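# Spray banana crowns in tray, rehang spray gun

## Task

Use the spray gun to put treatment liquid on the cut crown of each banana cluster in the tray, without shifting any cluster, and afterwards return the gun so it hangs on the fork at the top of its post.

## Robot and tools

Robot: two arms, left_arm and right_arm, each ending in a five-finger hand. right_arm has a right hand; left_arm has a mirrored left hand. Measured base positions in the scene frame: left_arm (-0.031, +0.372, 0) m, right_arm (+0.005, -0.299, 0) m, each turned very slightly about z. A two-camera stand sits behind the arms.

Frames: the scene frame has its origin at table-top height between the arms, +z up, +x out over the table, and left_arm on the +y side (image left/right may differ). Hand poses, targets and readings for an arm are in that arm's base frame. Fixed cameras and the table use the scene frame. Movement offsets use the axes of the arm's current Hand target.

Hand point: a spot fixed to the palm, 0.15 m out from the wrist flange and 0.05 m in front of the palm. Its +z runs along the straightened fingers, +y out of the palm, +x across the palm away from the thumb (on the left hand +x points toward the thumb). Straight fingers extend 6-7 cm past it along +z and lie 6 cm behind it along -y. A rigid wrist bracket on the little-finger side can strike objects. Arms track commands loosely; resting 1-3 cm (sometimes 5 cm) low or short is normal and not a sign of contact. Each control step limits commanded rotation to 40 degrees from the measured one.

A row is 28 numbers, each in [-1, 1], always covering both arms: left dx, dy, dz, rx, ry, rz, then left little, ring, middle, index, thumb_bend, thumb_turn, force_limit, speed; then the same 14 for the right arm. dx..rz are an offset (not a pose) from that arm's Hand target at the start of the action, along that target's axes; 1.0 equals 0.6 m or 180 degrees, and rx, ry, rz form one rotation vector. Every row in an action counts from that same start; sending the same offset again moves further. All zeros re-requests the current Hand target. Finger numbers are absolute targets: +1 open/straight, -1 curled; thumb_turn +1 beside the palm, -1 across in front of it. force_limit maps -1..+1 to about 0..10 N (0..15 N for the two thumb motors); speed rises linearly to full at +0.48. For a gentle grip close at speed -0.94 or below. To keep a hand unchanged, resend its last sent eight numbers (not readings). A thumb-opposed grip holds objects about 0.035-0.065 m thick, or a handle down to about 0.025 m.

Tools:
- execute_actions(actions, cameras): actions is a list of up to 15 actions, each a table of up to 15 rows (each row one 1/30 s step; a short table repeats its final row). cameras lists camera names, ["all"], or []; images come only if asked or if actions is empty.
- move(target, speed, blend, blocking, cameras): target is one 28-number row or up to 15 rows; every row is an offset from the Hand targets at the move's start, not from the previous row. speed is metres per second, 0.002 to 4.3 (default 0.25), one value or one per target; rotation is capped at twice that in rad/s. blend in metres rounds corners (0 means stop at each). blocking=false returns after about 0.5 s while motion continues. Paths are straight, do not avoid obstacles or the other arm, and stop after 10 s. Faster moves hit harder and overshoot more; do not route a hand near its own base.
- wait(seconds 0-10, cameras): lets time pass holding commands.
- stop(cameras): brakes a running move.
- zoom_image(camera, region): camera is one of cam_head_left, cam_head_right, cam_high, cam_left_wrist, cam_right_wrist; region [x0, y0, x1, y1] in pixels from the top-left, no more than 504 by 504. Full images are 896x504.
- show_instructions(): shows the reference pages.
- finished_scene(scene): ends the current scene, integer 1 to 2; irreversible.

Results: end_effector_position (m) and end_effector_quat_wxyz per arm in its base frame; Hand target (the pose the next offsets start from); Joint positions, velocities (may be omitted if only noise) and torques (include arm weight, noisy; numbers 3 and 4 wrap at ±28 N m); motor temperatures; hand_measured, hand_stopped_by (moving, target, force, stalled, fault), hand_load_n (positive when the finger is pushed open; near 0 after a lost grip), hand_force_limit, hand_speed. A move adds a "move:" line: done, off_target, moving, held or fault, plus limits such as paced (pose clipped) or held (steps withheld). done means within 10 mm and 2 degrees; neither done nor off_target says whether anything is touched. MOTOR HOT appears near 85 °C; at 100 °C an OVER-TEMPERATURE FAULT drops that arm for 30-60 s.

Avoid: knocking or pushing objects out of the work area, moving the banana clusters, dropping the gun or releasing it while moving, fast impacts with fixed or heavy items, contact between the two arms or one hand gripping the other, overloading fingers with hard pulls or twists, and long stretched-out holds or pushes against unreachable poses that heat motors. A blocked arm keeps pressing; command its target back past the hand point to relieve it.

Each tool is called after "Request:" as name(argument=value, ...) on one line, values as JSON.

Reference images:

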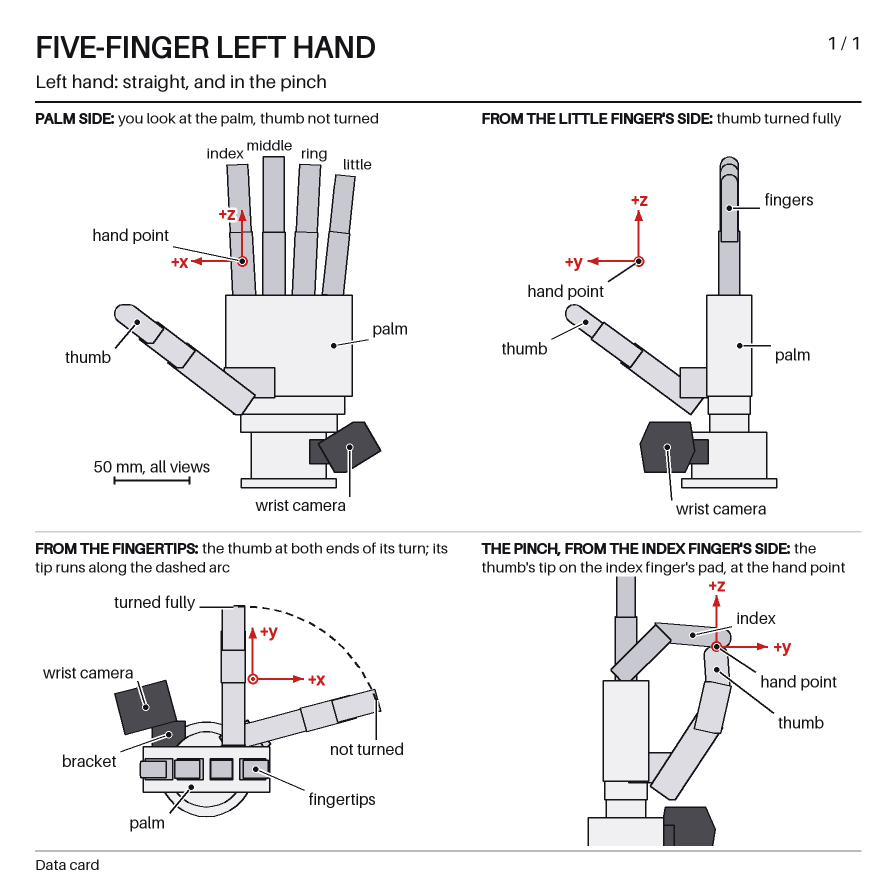

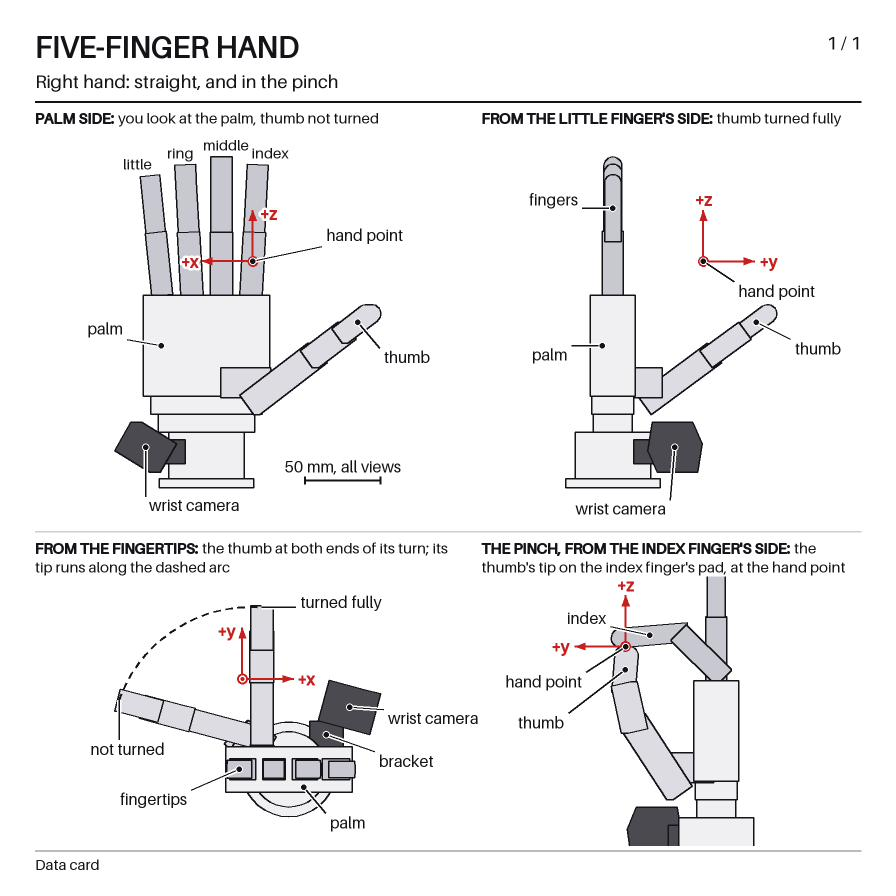

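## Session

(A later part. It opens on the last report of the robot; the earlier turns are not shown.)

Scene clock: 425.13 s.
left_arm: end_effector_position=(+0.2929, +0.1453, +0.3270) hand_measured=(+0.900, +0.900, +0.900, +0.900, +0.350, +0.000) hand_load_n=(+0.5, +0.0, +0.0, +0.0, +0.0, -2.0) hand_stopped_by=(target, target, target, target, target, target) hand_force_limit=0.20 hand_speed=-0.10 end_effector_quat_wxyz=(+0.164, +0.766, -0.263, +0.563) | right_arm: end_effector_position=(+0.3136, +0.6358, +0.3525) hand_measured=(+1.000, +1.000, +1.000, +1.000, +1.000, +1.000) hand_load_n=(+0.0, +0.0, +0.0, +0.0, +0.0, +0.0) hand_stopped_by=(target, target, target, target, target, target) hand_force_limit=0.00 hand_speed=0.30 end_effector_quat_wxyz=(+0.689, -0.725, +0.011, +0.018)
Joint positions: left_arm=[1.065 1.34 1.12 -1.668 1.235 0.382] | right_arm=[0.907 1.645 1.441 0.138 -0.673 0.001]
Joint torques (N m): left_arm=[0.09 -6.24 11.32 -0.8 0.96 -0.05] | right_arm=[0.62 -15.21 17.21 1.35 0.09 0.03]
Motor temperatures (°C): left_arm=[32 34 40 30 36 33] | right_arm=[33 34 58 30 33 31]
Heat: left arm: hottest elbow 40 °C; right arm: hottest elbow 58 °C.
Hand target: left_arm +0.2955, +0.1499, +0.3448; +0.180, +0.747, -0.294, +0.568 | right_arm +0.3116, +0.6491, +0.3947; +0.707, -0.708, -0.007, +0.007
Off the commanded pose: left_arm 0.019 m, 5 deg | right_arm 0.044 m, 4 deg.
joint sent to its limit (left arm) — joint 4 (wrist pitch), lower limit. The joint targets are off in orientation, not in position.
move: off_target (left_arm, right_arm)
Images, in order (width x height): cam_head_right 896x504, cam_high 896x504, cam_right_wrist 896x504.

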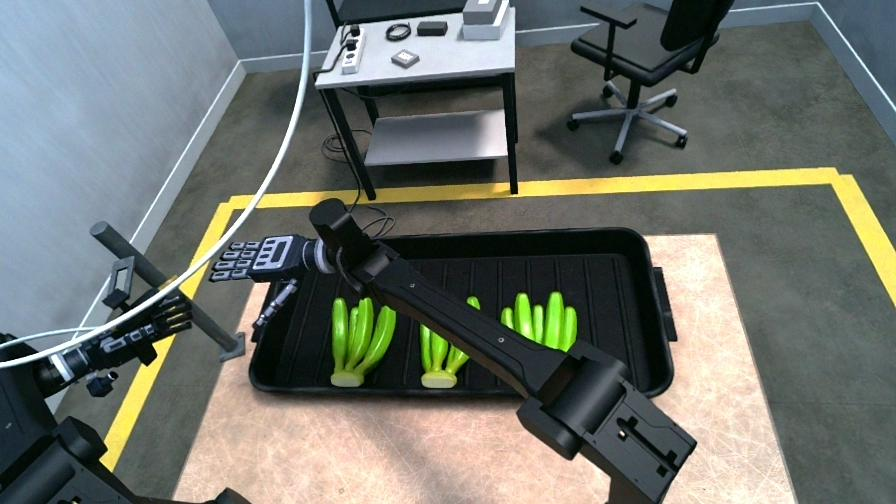

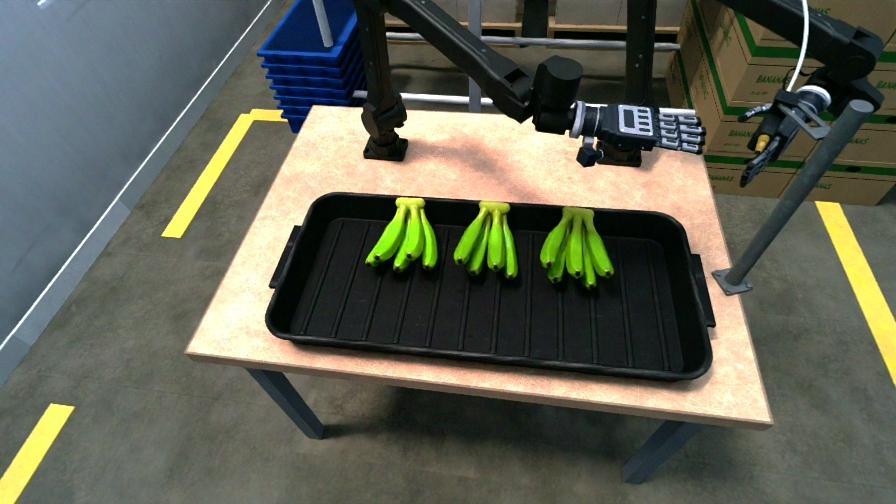

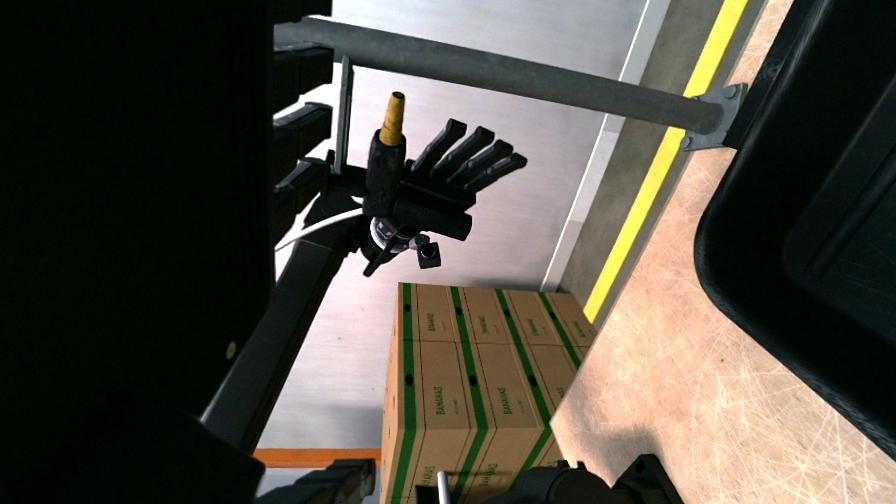

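Request:
execute_actions(actions=[[[0,0,0,0,0,0,0.9,0.9,0.9,0.9,-0.8,0.0,0.1,-0.4,0,0,0,0,0,0,1,1,1,1,1,1,0,0.3]],[[0,0,0,0,0,0,0.9,0.9,0.9,0.9,-0.8,0.0,0.1,-0.4,0,0,0,0,0,0,1,1,1,1,1,1,0,0.3]]], cameras=["cam_head_right","cam_right_wrist","cam_high","cam_head_left"])

Request:
zoom_image(camera="cam_right_wrist", region=[300, 60, 500, 260])

Request:
zoom_image(camera="cam_high", region=[740, 70, 860, 190])

Request:
zoom_image(camera="cam_head_left", region=[70, 260, 190, 380])

Scene clock: 428.73 s.
left_arm: end_effector_position=(+0.2932, +0.1459, +0.3280) hand_measured=(+0.900, +0.900, +0.900, +0.900, -0.208, +0.000) hand_load_n=(+0.0, +0.0, +0.0, +0.0, +9.0, -10.0) hand_stopped_by=(target, target, target, target, force, target) hand_force_limit=0.10 hand_speed=-0.40 end_effector_quat_wxyz=(+0.162, +0.766, -0.264, +0.563) | right_arm: end_effector_position=(+0.3136, +0.6358, +0.3525) hand_measured=(+1.000, +1.000, +1.000, +1.000, +1.000, +1.000) hand_load_n=(+0.0, +0.0, +0.0, +0.0, +0.0, +0.0) hand_stopped_by=(target, target, target, target, target, target) hand_force_limit=0.00 hand_speed=0.30 end_effector_quat_wxyz=(+0.689, -0.725, +0.011, +0.018)
Joint positions: left_arm=[1.065 1.34 1.124 -1.668 1.235 0.382] | right_arm=[0.907 1.645 1.441 0.138 -0.673 0.001]
Joint torques (N m): left_arm=[0.09 -6.3 11.06 -0.8 0.96 -0.05] | right_arm=[0.56 -15.27 17.21 1.35 0.09 0.03]
Motor temperatures (°C): left_arm=[32 34 40 30 36 32] | right_arm=[33 34 58 30 33 31]
Heat: left arm: hottest elbow 40 °C; right arm: hottest elbow 58 °C.
Hand target: left_arm +0.2956, +0.1499, +0.3449; +0.180, +0.747, -0.294, +0.568 | right_arm +0.3116, +0.6491, +0.3947; +0.707, -0.708, -0.007, +0.007
Off the commanded pose: left_arm 0.017 m, 5 deg | right_arm 0.044 m, 4 deg.
joint sent to its limit (left arm) — joint 4 (wrist pitch), lower limit. The joint targets are off in orientation, not in position.
Step readings (end_effector_position of left_arm | right_arm):
0: (+0.2929, +0.1453, +0.3270) | (+0.3136, +0.6358, +0.3525)
1: (+0.2929, +0.1453, +0.3270) | (+0.3136, +0.6358, +0.3525)
2: (+0.2929, +0.1453, +0.3270) | (+0.3136, +0.6358, +0.3525)
4: (+0.2929, +0.1453, +0.3270) | (+0.3136, +0.6358, +0.3525)
8: (+0.2929, +0.1453, +0.3270) | (+0.3136, +0.6358, +0.3525)
15: (+0.2931, +0.1456, +0.3276) | (+0.3136, +0.6358, +0.3525)
16: (+0.2931, +0.1456, +0.3276) | (+0.3136, +0.6358, +0.3525)
17: (+0.2931, +0.1456, +0.3276) | (+0.3136, +0.6358, +0.3525)
19: (+0.2931, +0.1457, +0.3277) | (+0.3136, +0.6358, +0.3525)
23: (+0.2932, +0.1459, +0.3280) | (+0.3136, +0.6358, +0.3525)
30: (+0.2932, +0.1459, +0.3280) | (+0.3136, +0.6358, +0.3525)
Images, in order (width x height): cam_head_left 896x504, cam_head_right 896x504, cam_high 896x504, cam_right_wrist 896x504.

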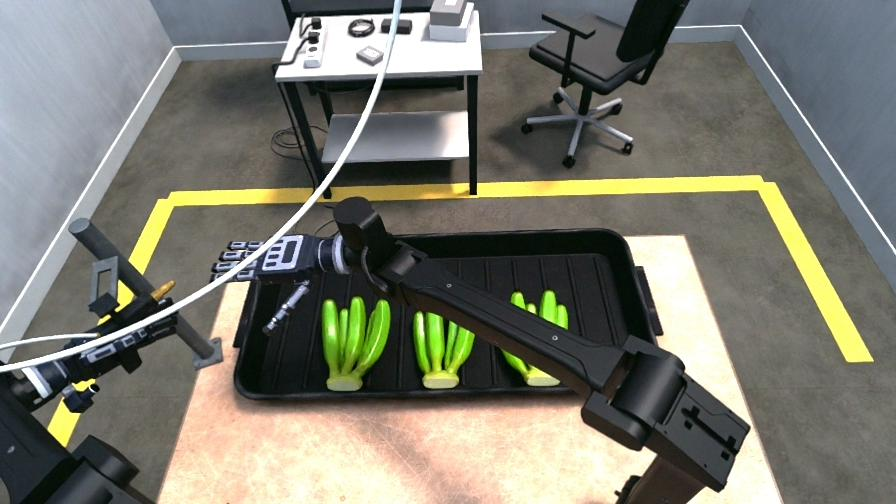

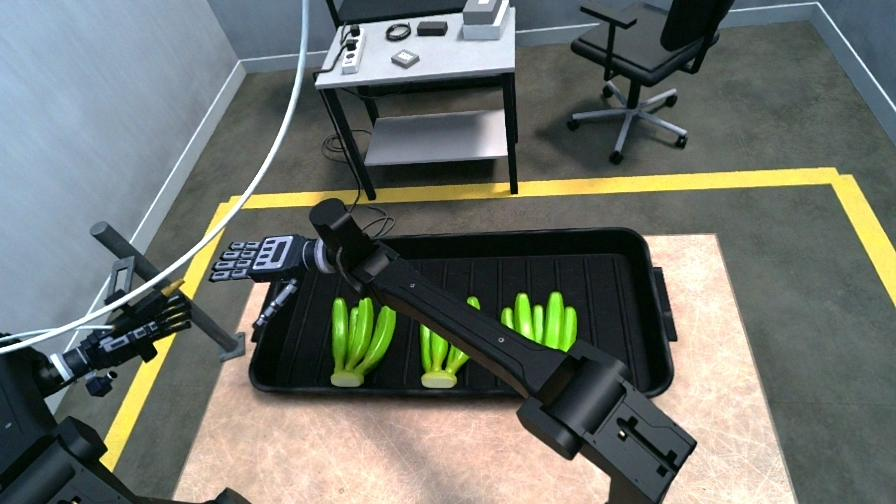

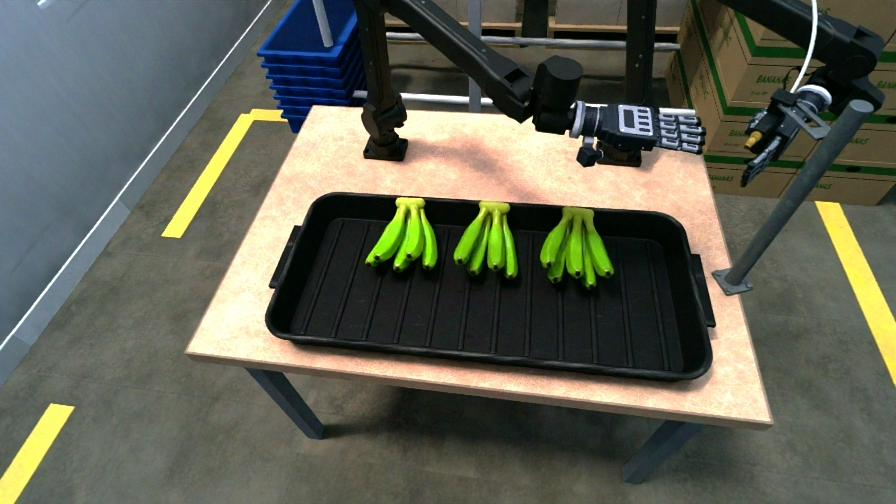

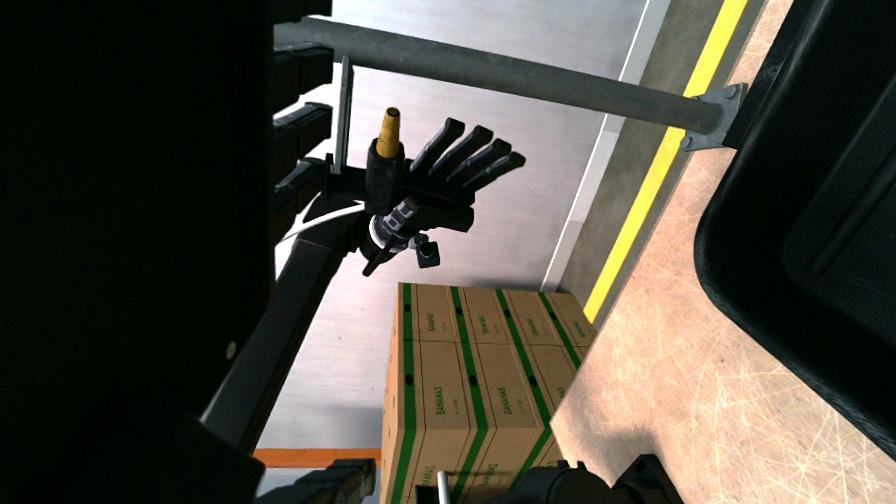

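Scaled by 2.520 from the camera's 896x504 image, which has a finer 1280x720 frame.

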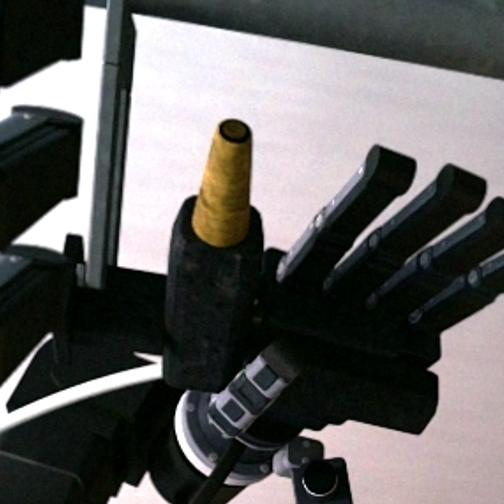

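Scaled by 4.200 from the camera's 896x504 image, which has a finer 1280x720 frame.

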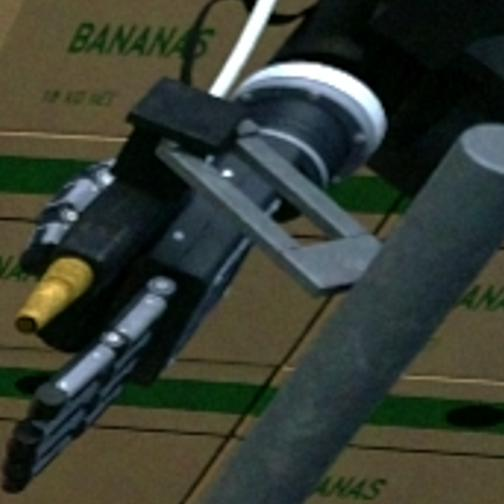

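Scaled by 4.200 from the camera's 896x504 image, which has a finer 1280x720 frame.

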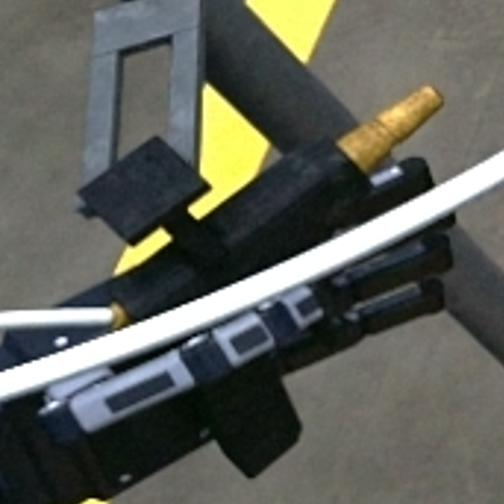

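Request:
execute_actions(actions=[[[0,0,0,0,0,0,0.9,0.9,0.0,0.0,-0.8,0.0,-0.6,-0.5,0,0,0,0,0,0,1,1,1,1,1,1,0,0.3]],[[0,0,0,0,0,0,0.9,0.9,0.0,0.0,-0.8,0.0,-0.6,-0.5,0,0,0,0,0,0,1,1,1,1,1,1,0,0.3]]], cameras=["cam_head_right","cam_right_wrist","cam_high","cam_head_left"])

Request:
zoom_image(camera="cam_right_wrist", region=[300, 60, 500, 260])

Request:
zoom_image(camera="cam_high", region=[740, 70, 860, 190])

Request:
zoom_image(camera="cam_head_left", region=[70, 260, 190, 380])

Scene clock: 430.37 s.
left_arm: end_effector_position=(+0.2931, +0.1459, +0.3281) hand_measured=(+0.900, +0.900, +0.000, +0.000, -0.208, +0.000) hand_load_n=(+0.0, +0.0, +1.5, +0.5, +9.0, -8.0) hand_stopped_by=(target, target, target, target, force, target) hand_force_limit=-0.60 hand_speed=-0.50 end_effector_quat_wxyz=(+0.162, +0.766, -0.265, +0.563) | right_arm: end_effector_position=(+0.3136, +0.6358, +0.3525) hand_measured=(+1.000, +1.000, +1.000, +1.000, +1.000, +1.000) hand_load_n=(+0.0, +0.0, +0.0, +0.0, +0.0, -0.5) hand_stopped_by=(target, target, target, target, target, target) hand_force_limit=0.00 hand_speed=0.30 end_effector_quat_wxyz=(+0.689, -0.725, +0.011, +0.018)
Joint positions: left_arm=[1.066 1.34 1.124 -1.669 1.236 0.385] | right_arm=[0.907 1.645 1.441 0.138 -0.673 0.001]
Joint torques (N m): left_arm=[-0.03 -6.12 11.03 -0.75 0.95 -0.08] | right_arm=[0.62 -15.21 17.22 1.36 0.09 0.03]
Motor temperatures (°C): left_arm=[32 34 39 30 36 32] | right_arm=[33 34 58 30 33 31]
Heat: left arm: hottest elbow 39 °C; right arm: hottest elbow 58 °C.
Hand target: left_arm +0.2955, +0.1499, +0.3449; +0.180, +0.747, -0.294, +0.568 | right_arm +0.3116, +0.6491, +0.3947; +0.707, -0.708, -0.007, +0.007
Off the commanded pose: left_arm 0.017 m, 5 deg | right_arm 0.044 m, 4 deg.
joint sent to its limit (left arm) — joint 4 (wrist pitch), lower limit. The joint targets are off in orientation, not in position.
Step readings (end_effector_position of left_arm | right_arm):
0: (+0.2932, +0.1459, +0.3280) | (+0.3136, +0.6358, +0.3525)
1: (+0.2932, +0.1459, +0.3280) | (+0.3136, +0.6358, +0.3525)
2: (+0.2932, +0.1459, +0.3280) | (+0.3136, +0.6358, +0.3525)
4: (+0.2932, +0.1459, +0.3280) | (+0.3136, +0.6358, +0.3525)
8: (+0.2932, +0.1459, +0.3280) | (+0.3136, +0.6358, +0.3525)
15: (+0.2932, +0.1459, +0.3280) | (+0.3136, +0.6358, +0.3525)
16: (+0.2932, +0.1459, +0.3280) | (+0.3136, +0.6358, +0.3525)
17: (+0.2932, +0.1459, +0.3280) | (+0.3136, +0.6358, +0.3525)
19: (+0.2932, +0.1459, +0.3280) | (+0.3136, +0.6358, +0.3525)
23: (+0.2931, +0.1459, +0.3280) | (+0.3136, +0.6358, +0.3525)
30: (+0.2931, +0.1459, +0.3281) | (+0.3136, +0.6358, +0.3525)
Images, in order (width x height): cam_head_left 896x504, cam_head_right 896x504, cam_high 896x504, cam_right_wrist 896x504.

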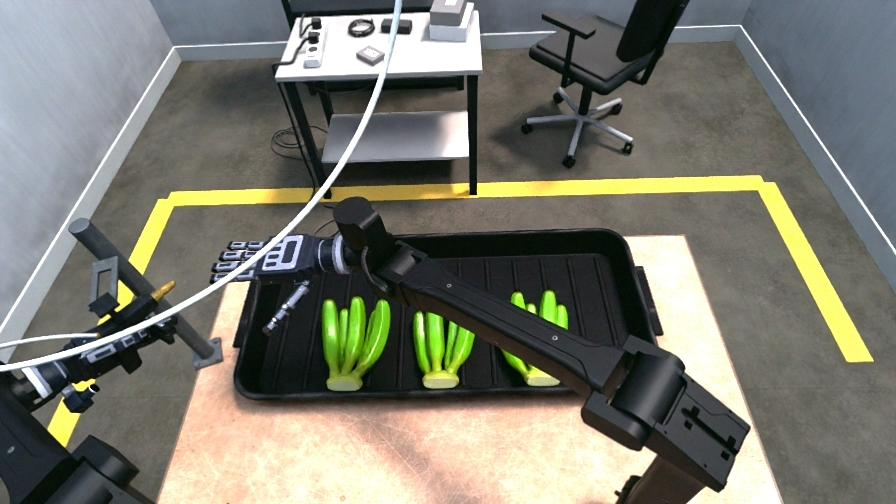

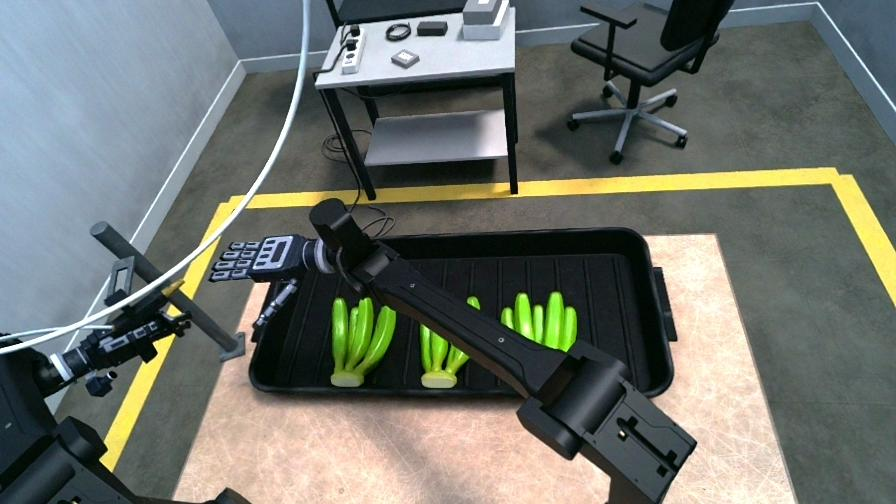

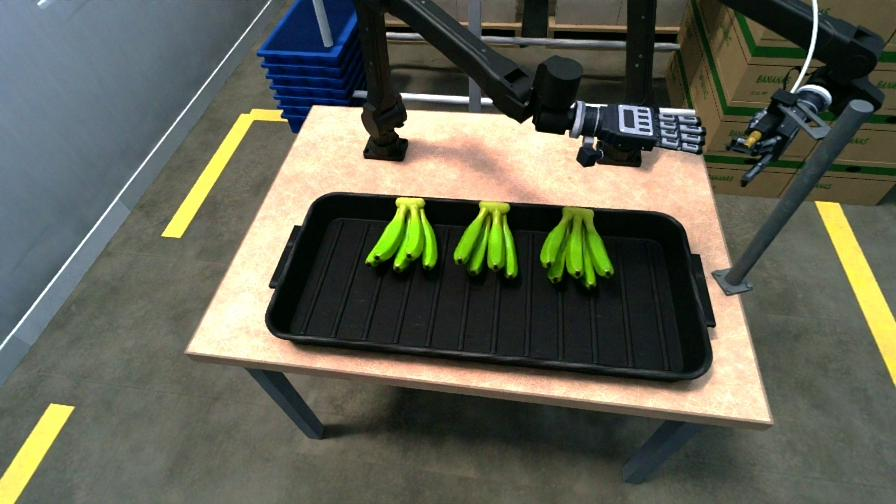

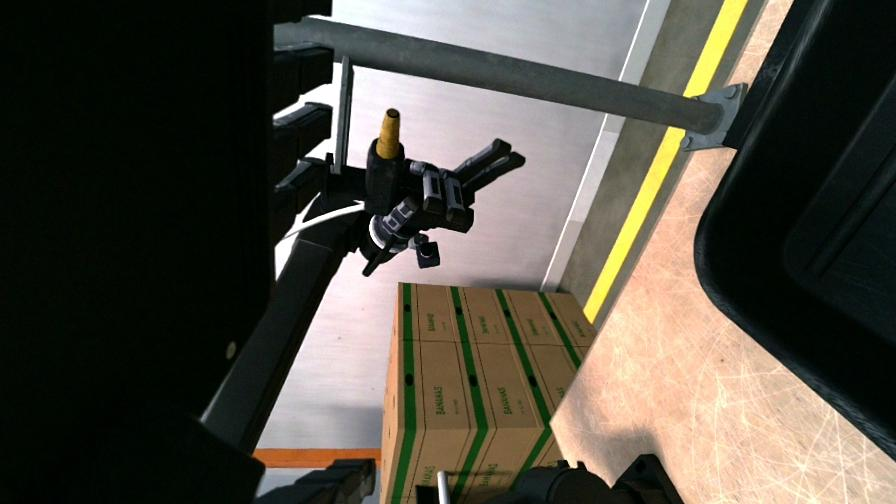

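Scaled by 2.520 from the camera's 896x504 image, which has a finer 1280x720 frame.

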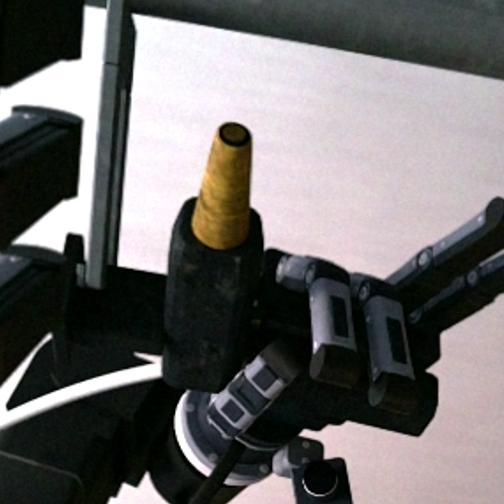

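Scaled by 4.200 from the camera's 896x504 image, which has a finer 1280x720 frame.

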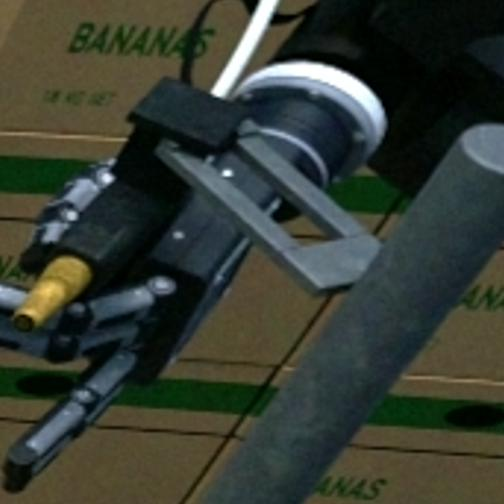

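Scaled by 4.200 from the camera's 896x504 image, which has a finer 1280x720 frame.

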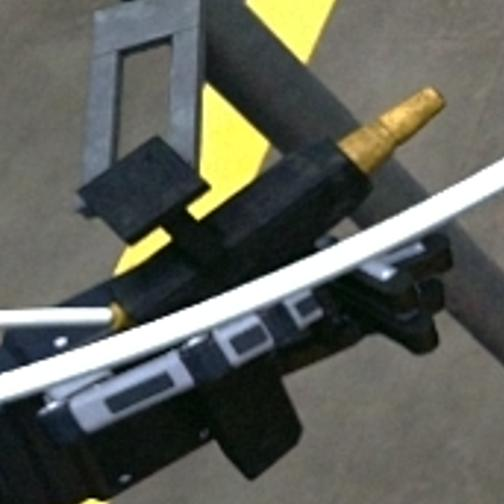

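Request:
execute_actions(actions=[[[0,0,0,0,0,0,-0.97,0.9,0.0,0.0,-0.8,0.0,-0.2,-0.5,0,0,0,0,0,0,1,1,1,1,1,1,0,0.3]],[[0,0,0,0,0,0,-0.97,0.9,0.0,0.0,-0.8,0.0,-0.2,-0.5,0,0,0,0,0,0,1,1,1,1,1,1,0,0.3]],[[0,0,0,0,0,0,-0.97,0.9,0.0,0.0,-0.84,0.0,0.2,-0.5,0,0,0,0,0,0,1,1,1,1,1,1,0,0.3]]], cameras=["cam_head_right","cam_right_wrist","cam_high","cam_head_left"])

Request:
zoom_image(camera="cam_right_wrist", region=[300, 60, 500, 260])

Request:
zoom_image(camera="cam_high", region=[740, 70, 860, 190])

Request:
zoom_image(camera="cam_head_right", region=[70, 250, 190, 370])

Scene clock: 432.40 s.
left_arm: end_effector_position=(+0.2928, +0.1474, +0.3291) hand_measured=(-0.970, +0.900, +0.000, +0.000, -0.208, +0.000) hand_load_n=(+2.5, +0.0, +1.5, +0.0, +8.0, -10.0) hand_stopped_by=(target, target, target, target, force, target) hand_force_limit=0.20 hand_speed=-0.50 end_effector_quat_wxyz=(+0.160, +0.765, -0.263, +0.565) | right_arm: end_effector_position=(+0.3136, +0.6358, +0.3525) hand_measured=(+1.000, +1.000, +1.000, +1.000, +1.000, +1.000) hand_load_n=(+0.0, +0.0, +0.0, +0.0, +0.0, -0.5) hand_stopped_by=(target, target, target, target, target, target) hand_force_limit=0.00 hand_speed=0.30 end_effector_quat_wxyz=(+0.689, -0.725, +0.011, +0.018)
Joint positions: left_arm=[1.07 1.34 1.126 -1.669 1.239 0.385] | right_arm=[0.907 1.645 1.441 0.138 -0.673 0.001]
Joint torques (N m): left_arm=[-0.21 -6.18 10.92 -0.75 0.82 -0.08] | right_arm=[0.62 -15.27 17.21 1.35 0.09 0.03]
Motor temperatures (°C): left_arm=[32 34 39 30 36 32] | right_arm=[33 34 58 30 33 31]
Heat: left arm: hottest elbow 39 °C; right arm: hottest elbow 58 °C.
Hand target: left_arm +0.2955, +0.1499, +0.3448; +0.180, +0.747, -0.294, +0.568 | right_arm +0.3116, +0.6491, +0.3947; +0.707, -0.708, -0.007, +0.007
Off the commanded pose: left_arm 0.016 m, 5 deg | right_arm 0.044 m, 4 deg.
joint sent to its limit (left arm) — joint 4 (wrist pitch), lower limit. The joint targets are off in orientation, not in position.
Step readings (end_effector_position of left_arm | right_arm):
0: (+0.2931, +0.1459, +0.3281) | (+0.3136, +0.6358, +0.3525)
1: (+0.2931, +0.1459, +0.3281) | (+0.3136, +0.6358, +0.3525)
2: (+0.2931, +0.1459, +0.3281) | (+0.3136, +0.6358, +0.3525)
4: (+0.2930, +0.1459, +0.3280) | (+0.3136, +0.6358, +0.3525)
8: (+0.2930, +0.1459, +0.3280) | (+0.3136, +0.6358, +0.3525)
15: (+0.2930, +0.1459, +0.3280) | (+0.3136, +0.6358, +0.3525)
16: (+0.2930, +0.1459, +0.3280) | (+0.3136, +0.6358, +0.3525)
17: (+0.2930, +0.1459, +0.3280) | (+0.3136, +0.6358, +0.3525)
19: (+0.2930, +0.1459, +0.3280) | (+0.3136, +0.6358, +0.3525)
23: (+0.2930, +0.1459, +0.3280) | (+0.3136, +0.6358, +0.3525)
30: (+0.2930, +0.1459, +0.3280) | (+0.3136, +0.6358, +0.3525)
31: (+0.2930, +0.1459, +0.3280) | (+0.3136, +0.6358, +0.3525)
32: (+0.2930, +0.1459, +0.3280) | (+0.3136, +0.6358, +0.3525)
34: (+0.2930, +0.1459, +0.3280) | (+0.3136, +0.6358, +0.3525)
38: (+0.2930, +0.1459, +0.3280) | (+0.3136, +0.6358, +0.3525)
45: (+0.2928, +0.1474, +0.3291) | (+0.3136, +0.6358, +0.3525)
Images, in order (width x height): cam_head_left 896x504, cam_head_right 896x504, cam_high 896x504, cam_right_wrist 896x504.

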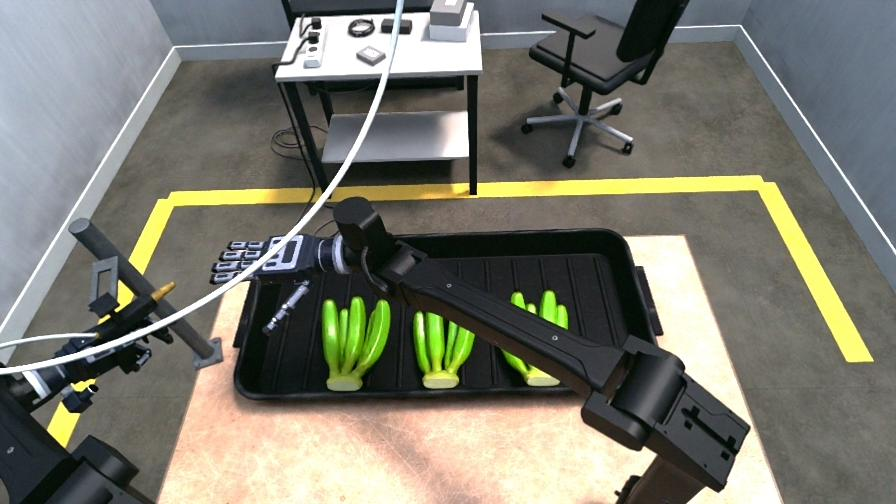

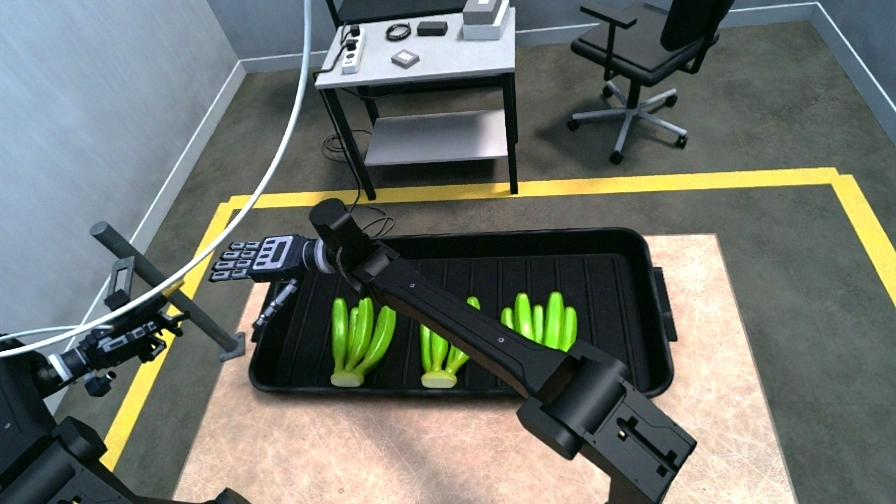

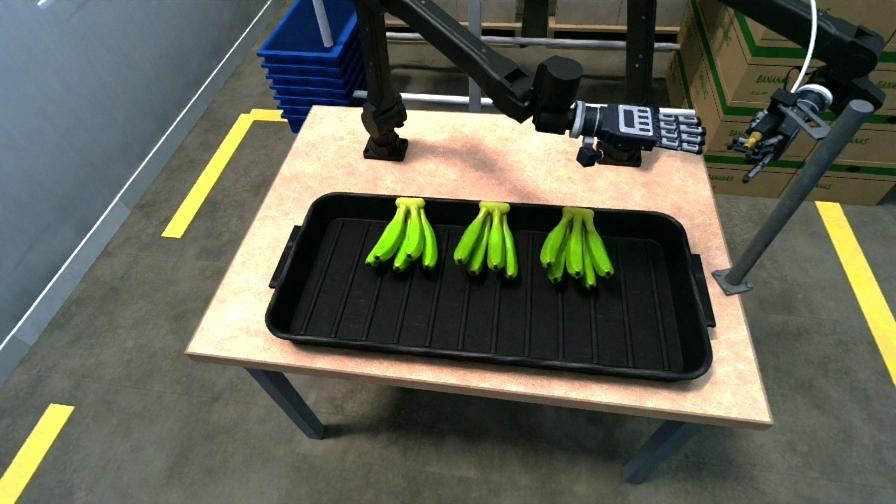

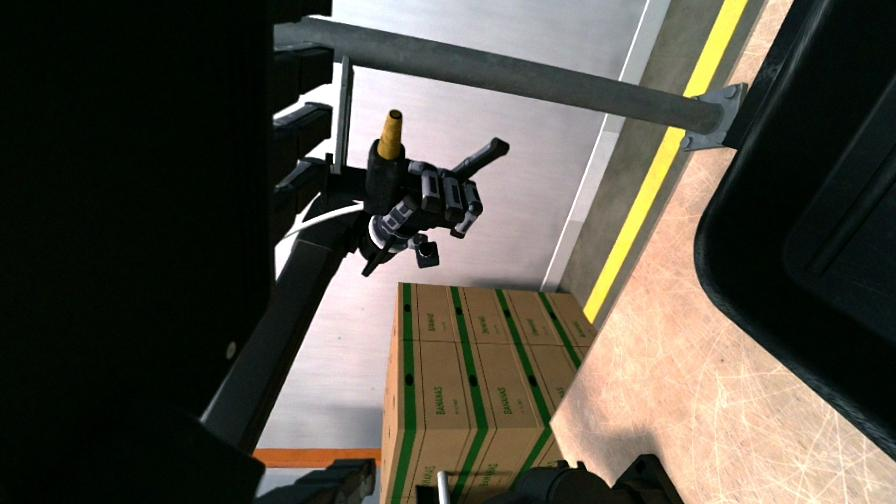

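Scaled by 2.520 from the camera's 896x504 image, which has a finer 1280x720 frame.

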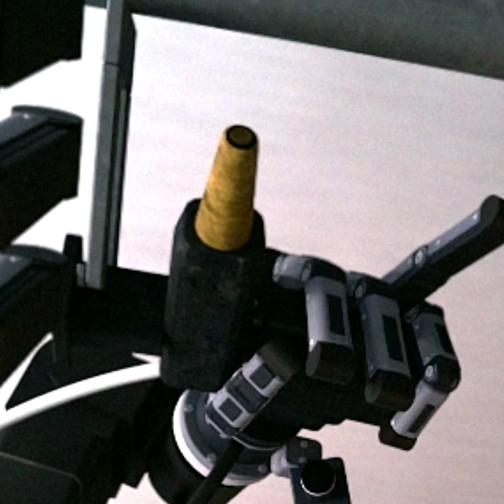

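Scaled by 4.200 from the camera's 896x504 image, which has a finer 1280x720 frame.

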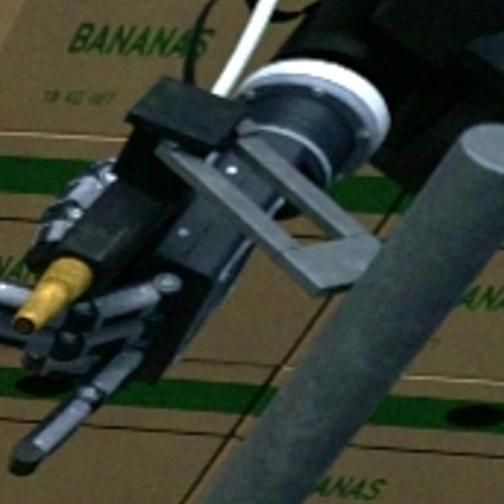

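Scaled by 4.200 from the camera's 896x504 image, which has a finer 1280x720 frame.

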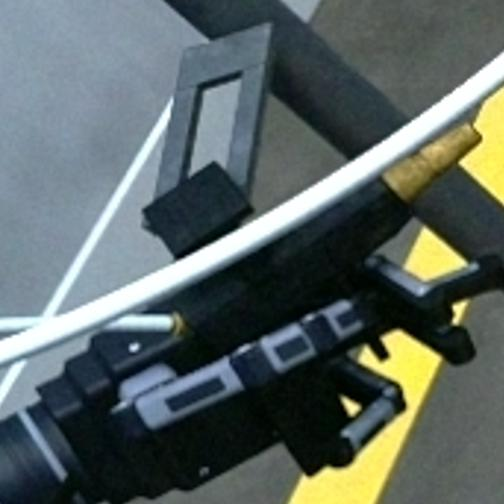

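Request:
move(target=[0.0239,-0.0016,-0.0072,0.0222,-0.0081,-0.0112,-0.97,0.9,0.0,0.0,-0.84,0.0,0.2,-0.5,0,0,0,0,0,0,1,1,1,1,1,1,0,0.3], speed=0.05, cameras=["cam_head_right","cam_right_wrist","cam_high","cam_head_left"])

Request:
zoom_image(camera="cam_right_wrist", region=[300, 60, 500, 260])

Request:
zoom_image(camera="cam_high", region=[740, 70, 860, 190])

Request:
zoom_image(camera="cam_head_right", region=[70, 250, 190, 370])

Scene clock: 434.00 s.
left_arm: end_effector_position=(+0.2926, +0.1465, +0.3377) hand_measured=(-0.970, +0.900, +0.000, +0.000, -0.208, +0.000) hand_load_n=(+2.0, +0.0, +1.0, +0.0, +8.0, -10.0) hand_stopped_by=(target, target, target, target, force, target) hand_force_limit=0.20 hand_speed=-0.50 end_effector_quat_wxyz=(+0.160, +0.770, -0.255, +0.562) | right_arm: end_effector_position=(+0.3136, +0.6358, +0.3525) hand_measured=(+1.000, +1.000, +1.000, +1.000, +1.000, +1.000) hand_load_n=(+0.0, +0.0, +0.0, -0.5, +0.0, +0.0) hand_stopped_by=(target, target, target, target, target, target) hand_force_limit=0.00 hand_speed=0.30 end_effector_quat_wxyz=(+0.689, -0.725, +0.011, +0.018)
Joint positions: left_arm=[1.071 1.322 1.135 -1.669 1.234 0.343] | right_arm=[0.907 1.645 1.441 0.138 -0.673 0.001]
Joint torques (N m): left_arm=[0.09 -6.59 11.43 -0.7 0.98 -0.37] | right_arm=[0.62 -15.21 17.21 1.35 0.09 0.03]
Motor temperatures (°C): left_arm=[32 34 39 30 36 32] | right_arm=[33 34 58 30 33 31]
Heat: left arm: hottest elbow 39 °C; right arm: hottest elbow 58 °C.
Hand target: left_arm +0.2956, +0.1498, +0.3598; +0.160, +0.765, -0.263, +0.565 | right_arm +0.3116, +0.6491, +0.3947; +0.707, -0.708, -0.007, +0.007
Off the commanded pose: left_arm 0.023 m, 1 deg | right_arm 0.044 m, 4 deg.
joint sent to its limit (left arm) — joint 4 (wrist pitch), lower limit. The joint targets still meet the commanded pose.
move: off_target (left_arm, right_arm)
Images, in order (width x height): cam_head_left 896x504, cam_head_right 896x504, cam_high 896x504, cam_right_wrist 896x504.

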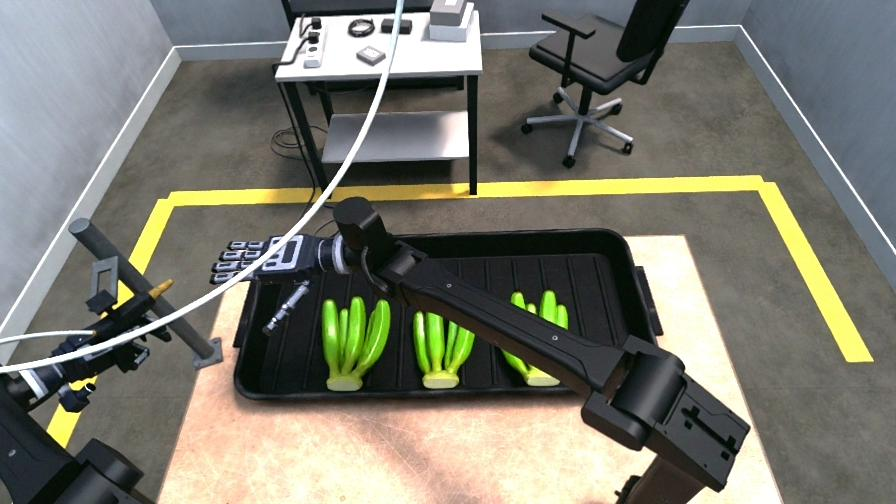

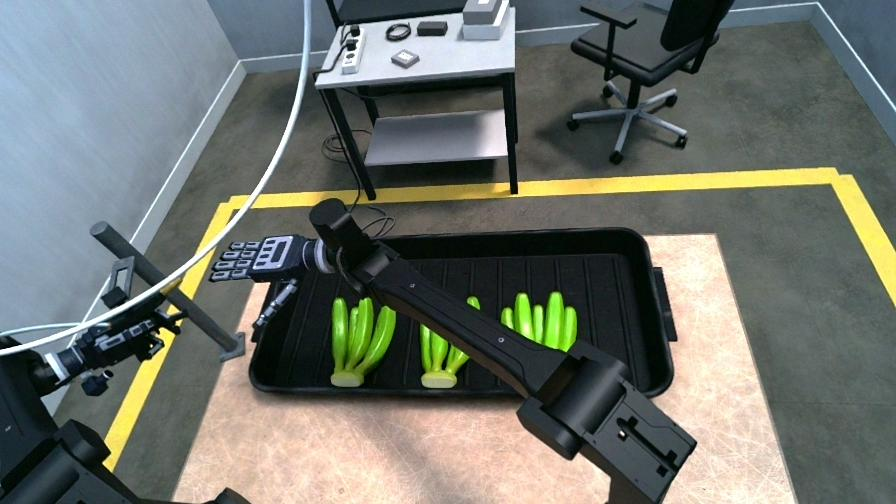

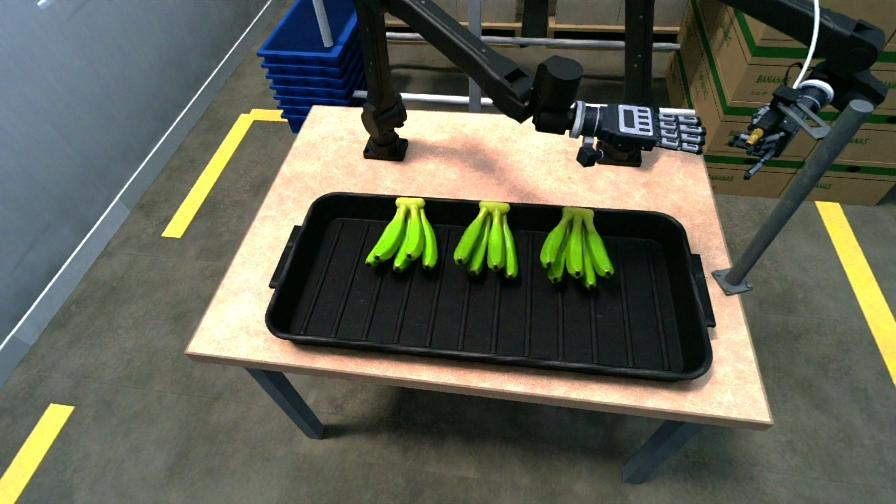

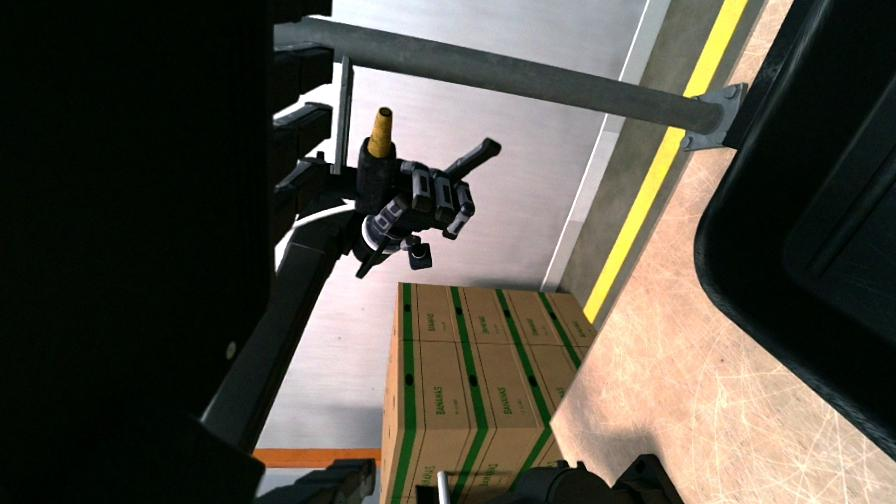

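Scaled by 2.520 from the camera's 896x504 image, which has a finer 1280x720 frame.

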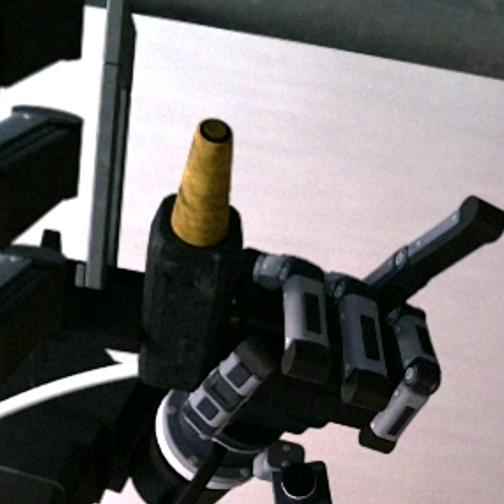

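Scaled by 4.200 from the camera's 896x504 image, which has a finer 1280x720 frame.

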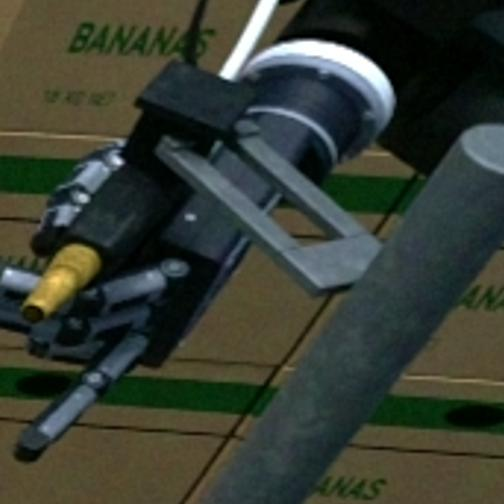

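Scaled by 4.200 from the camera's 896x504 image, which has a finer 1280x720 frame.

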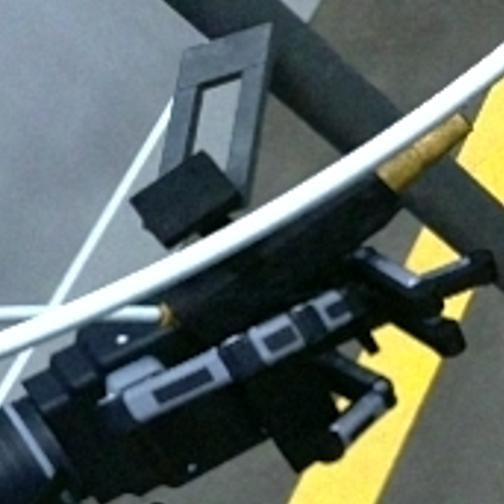

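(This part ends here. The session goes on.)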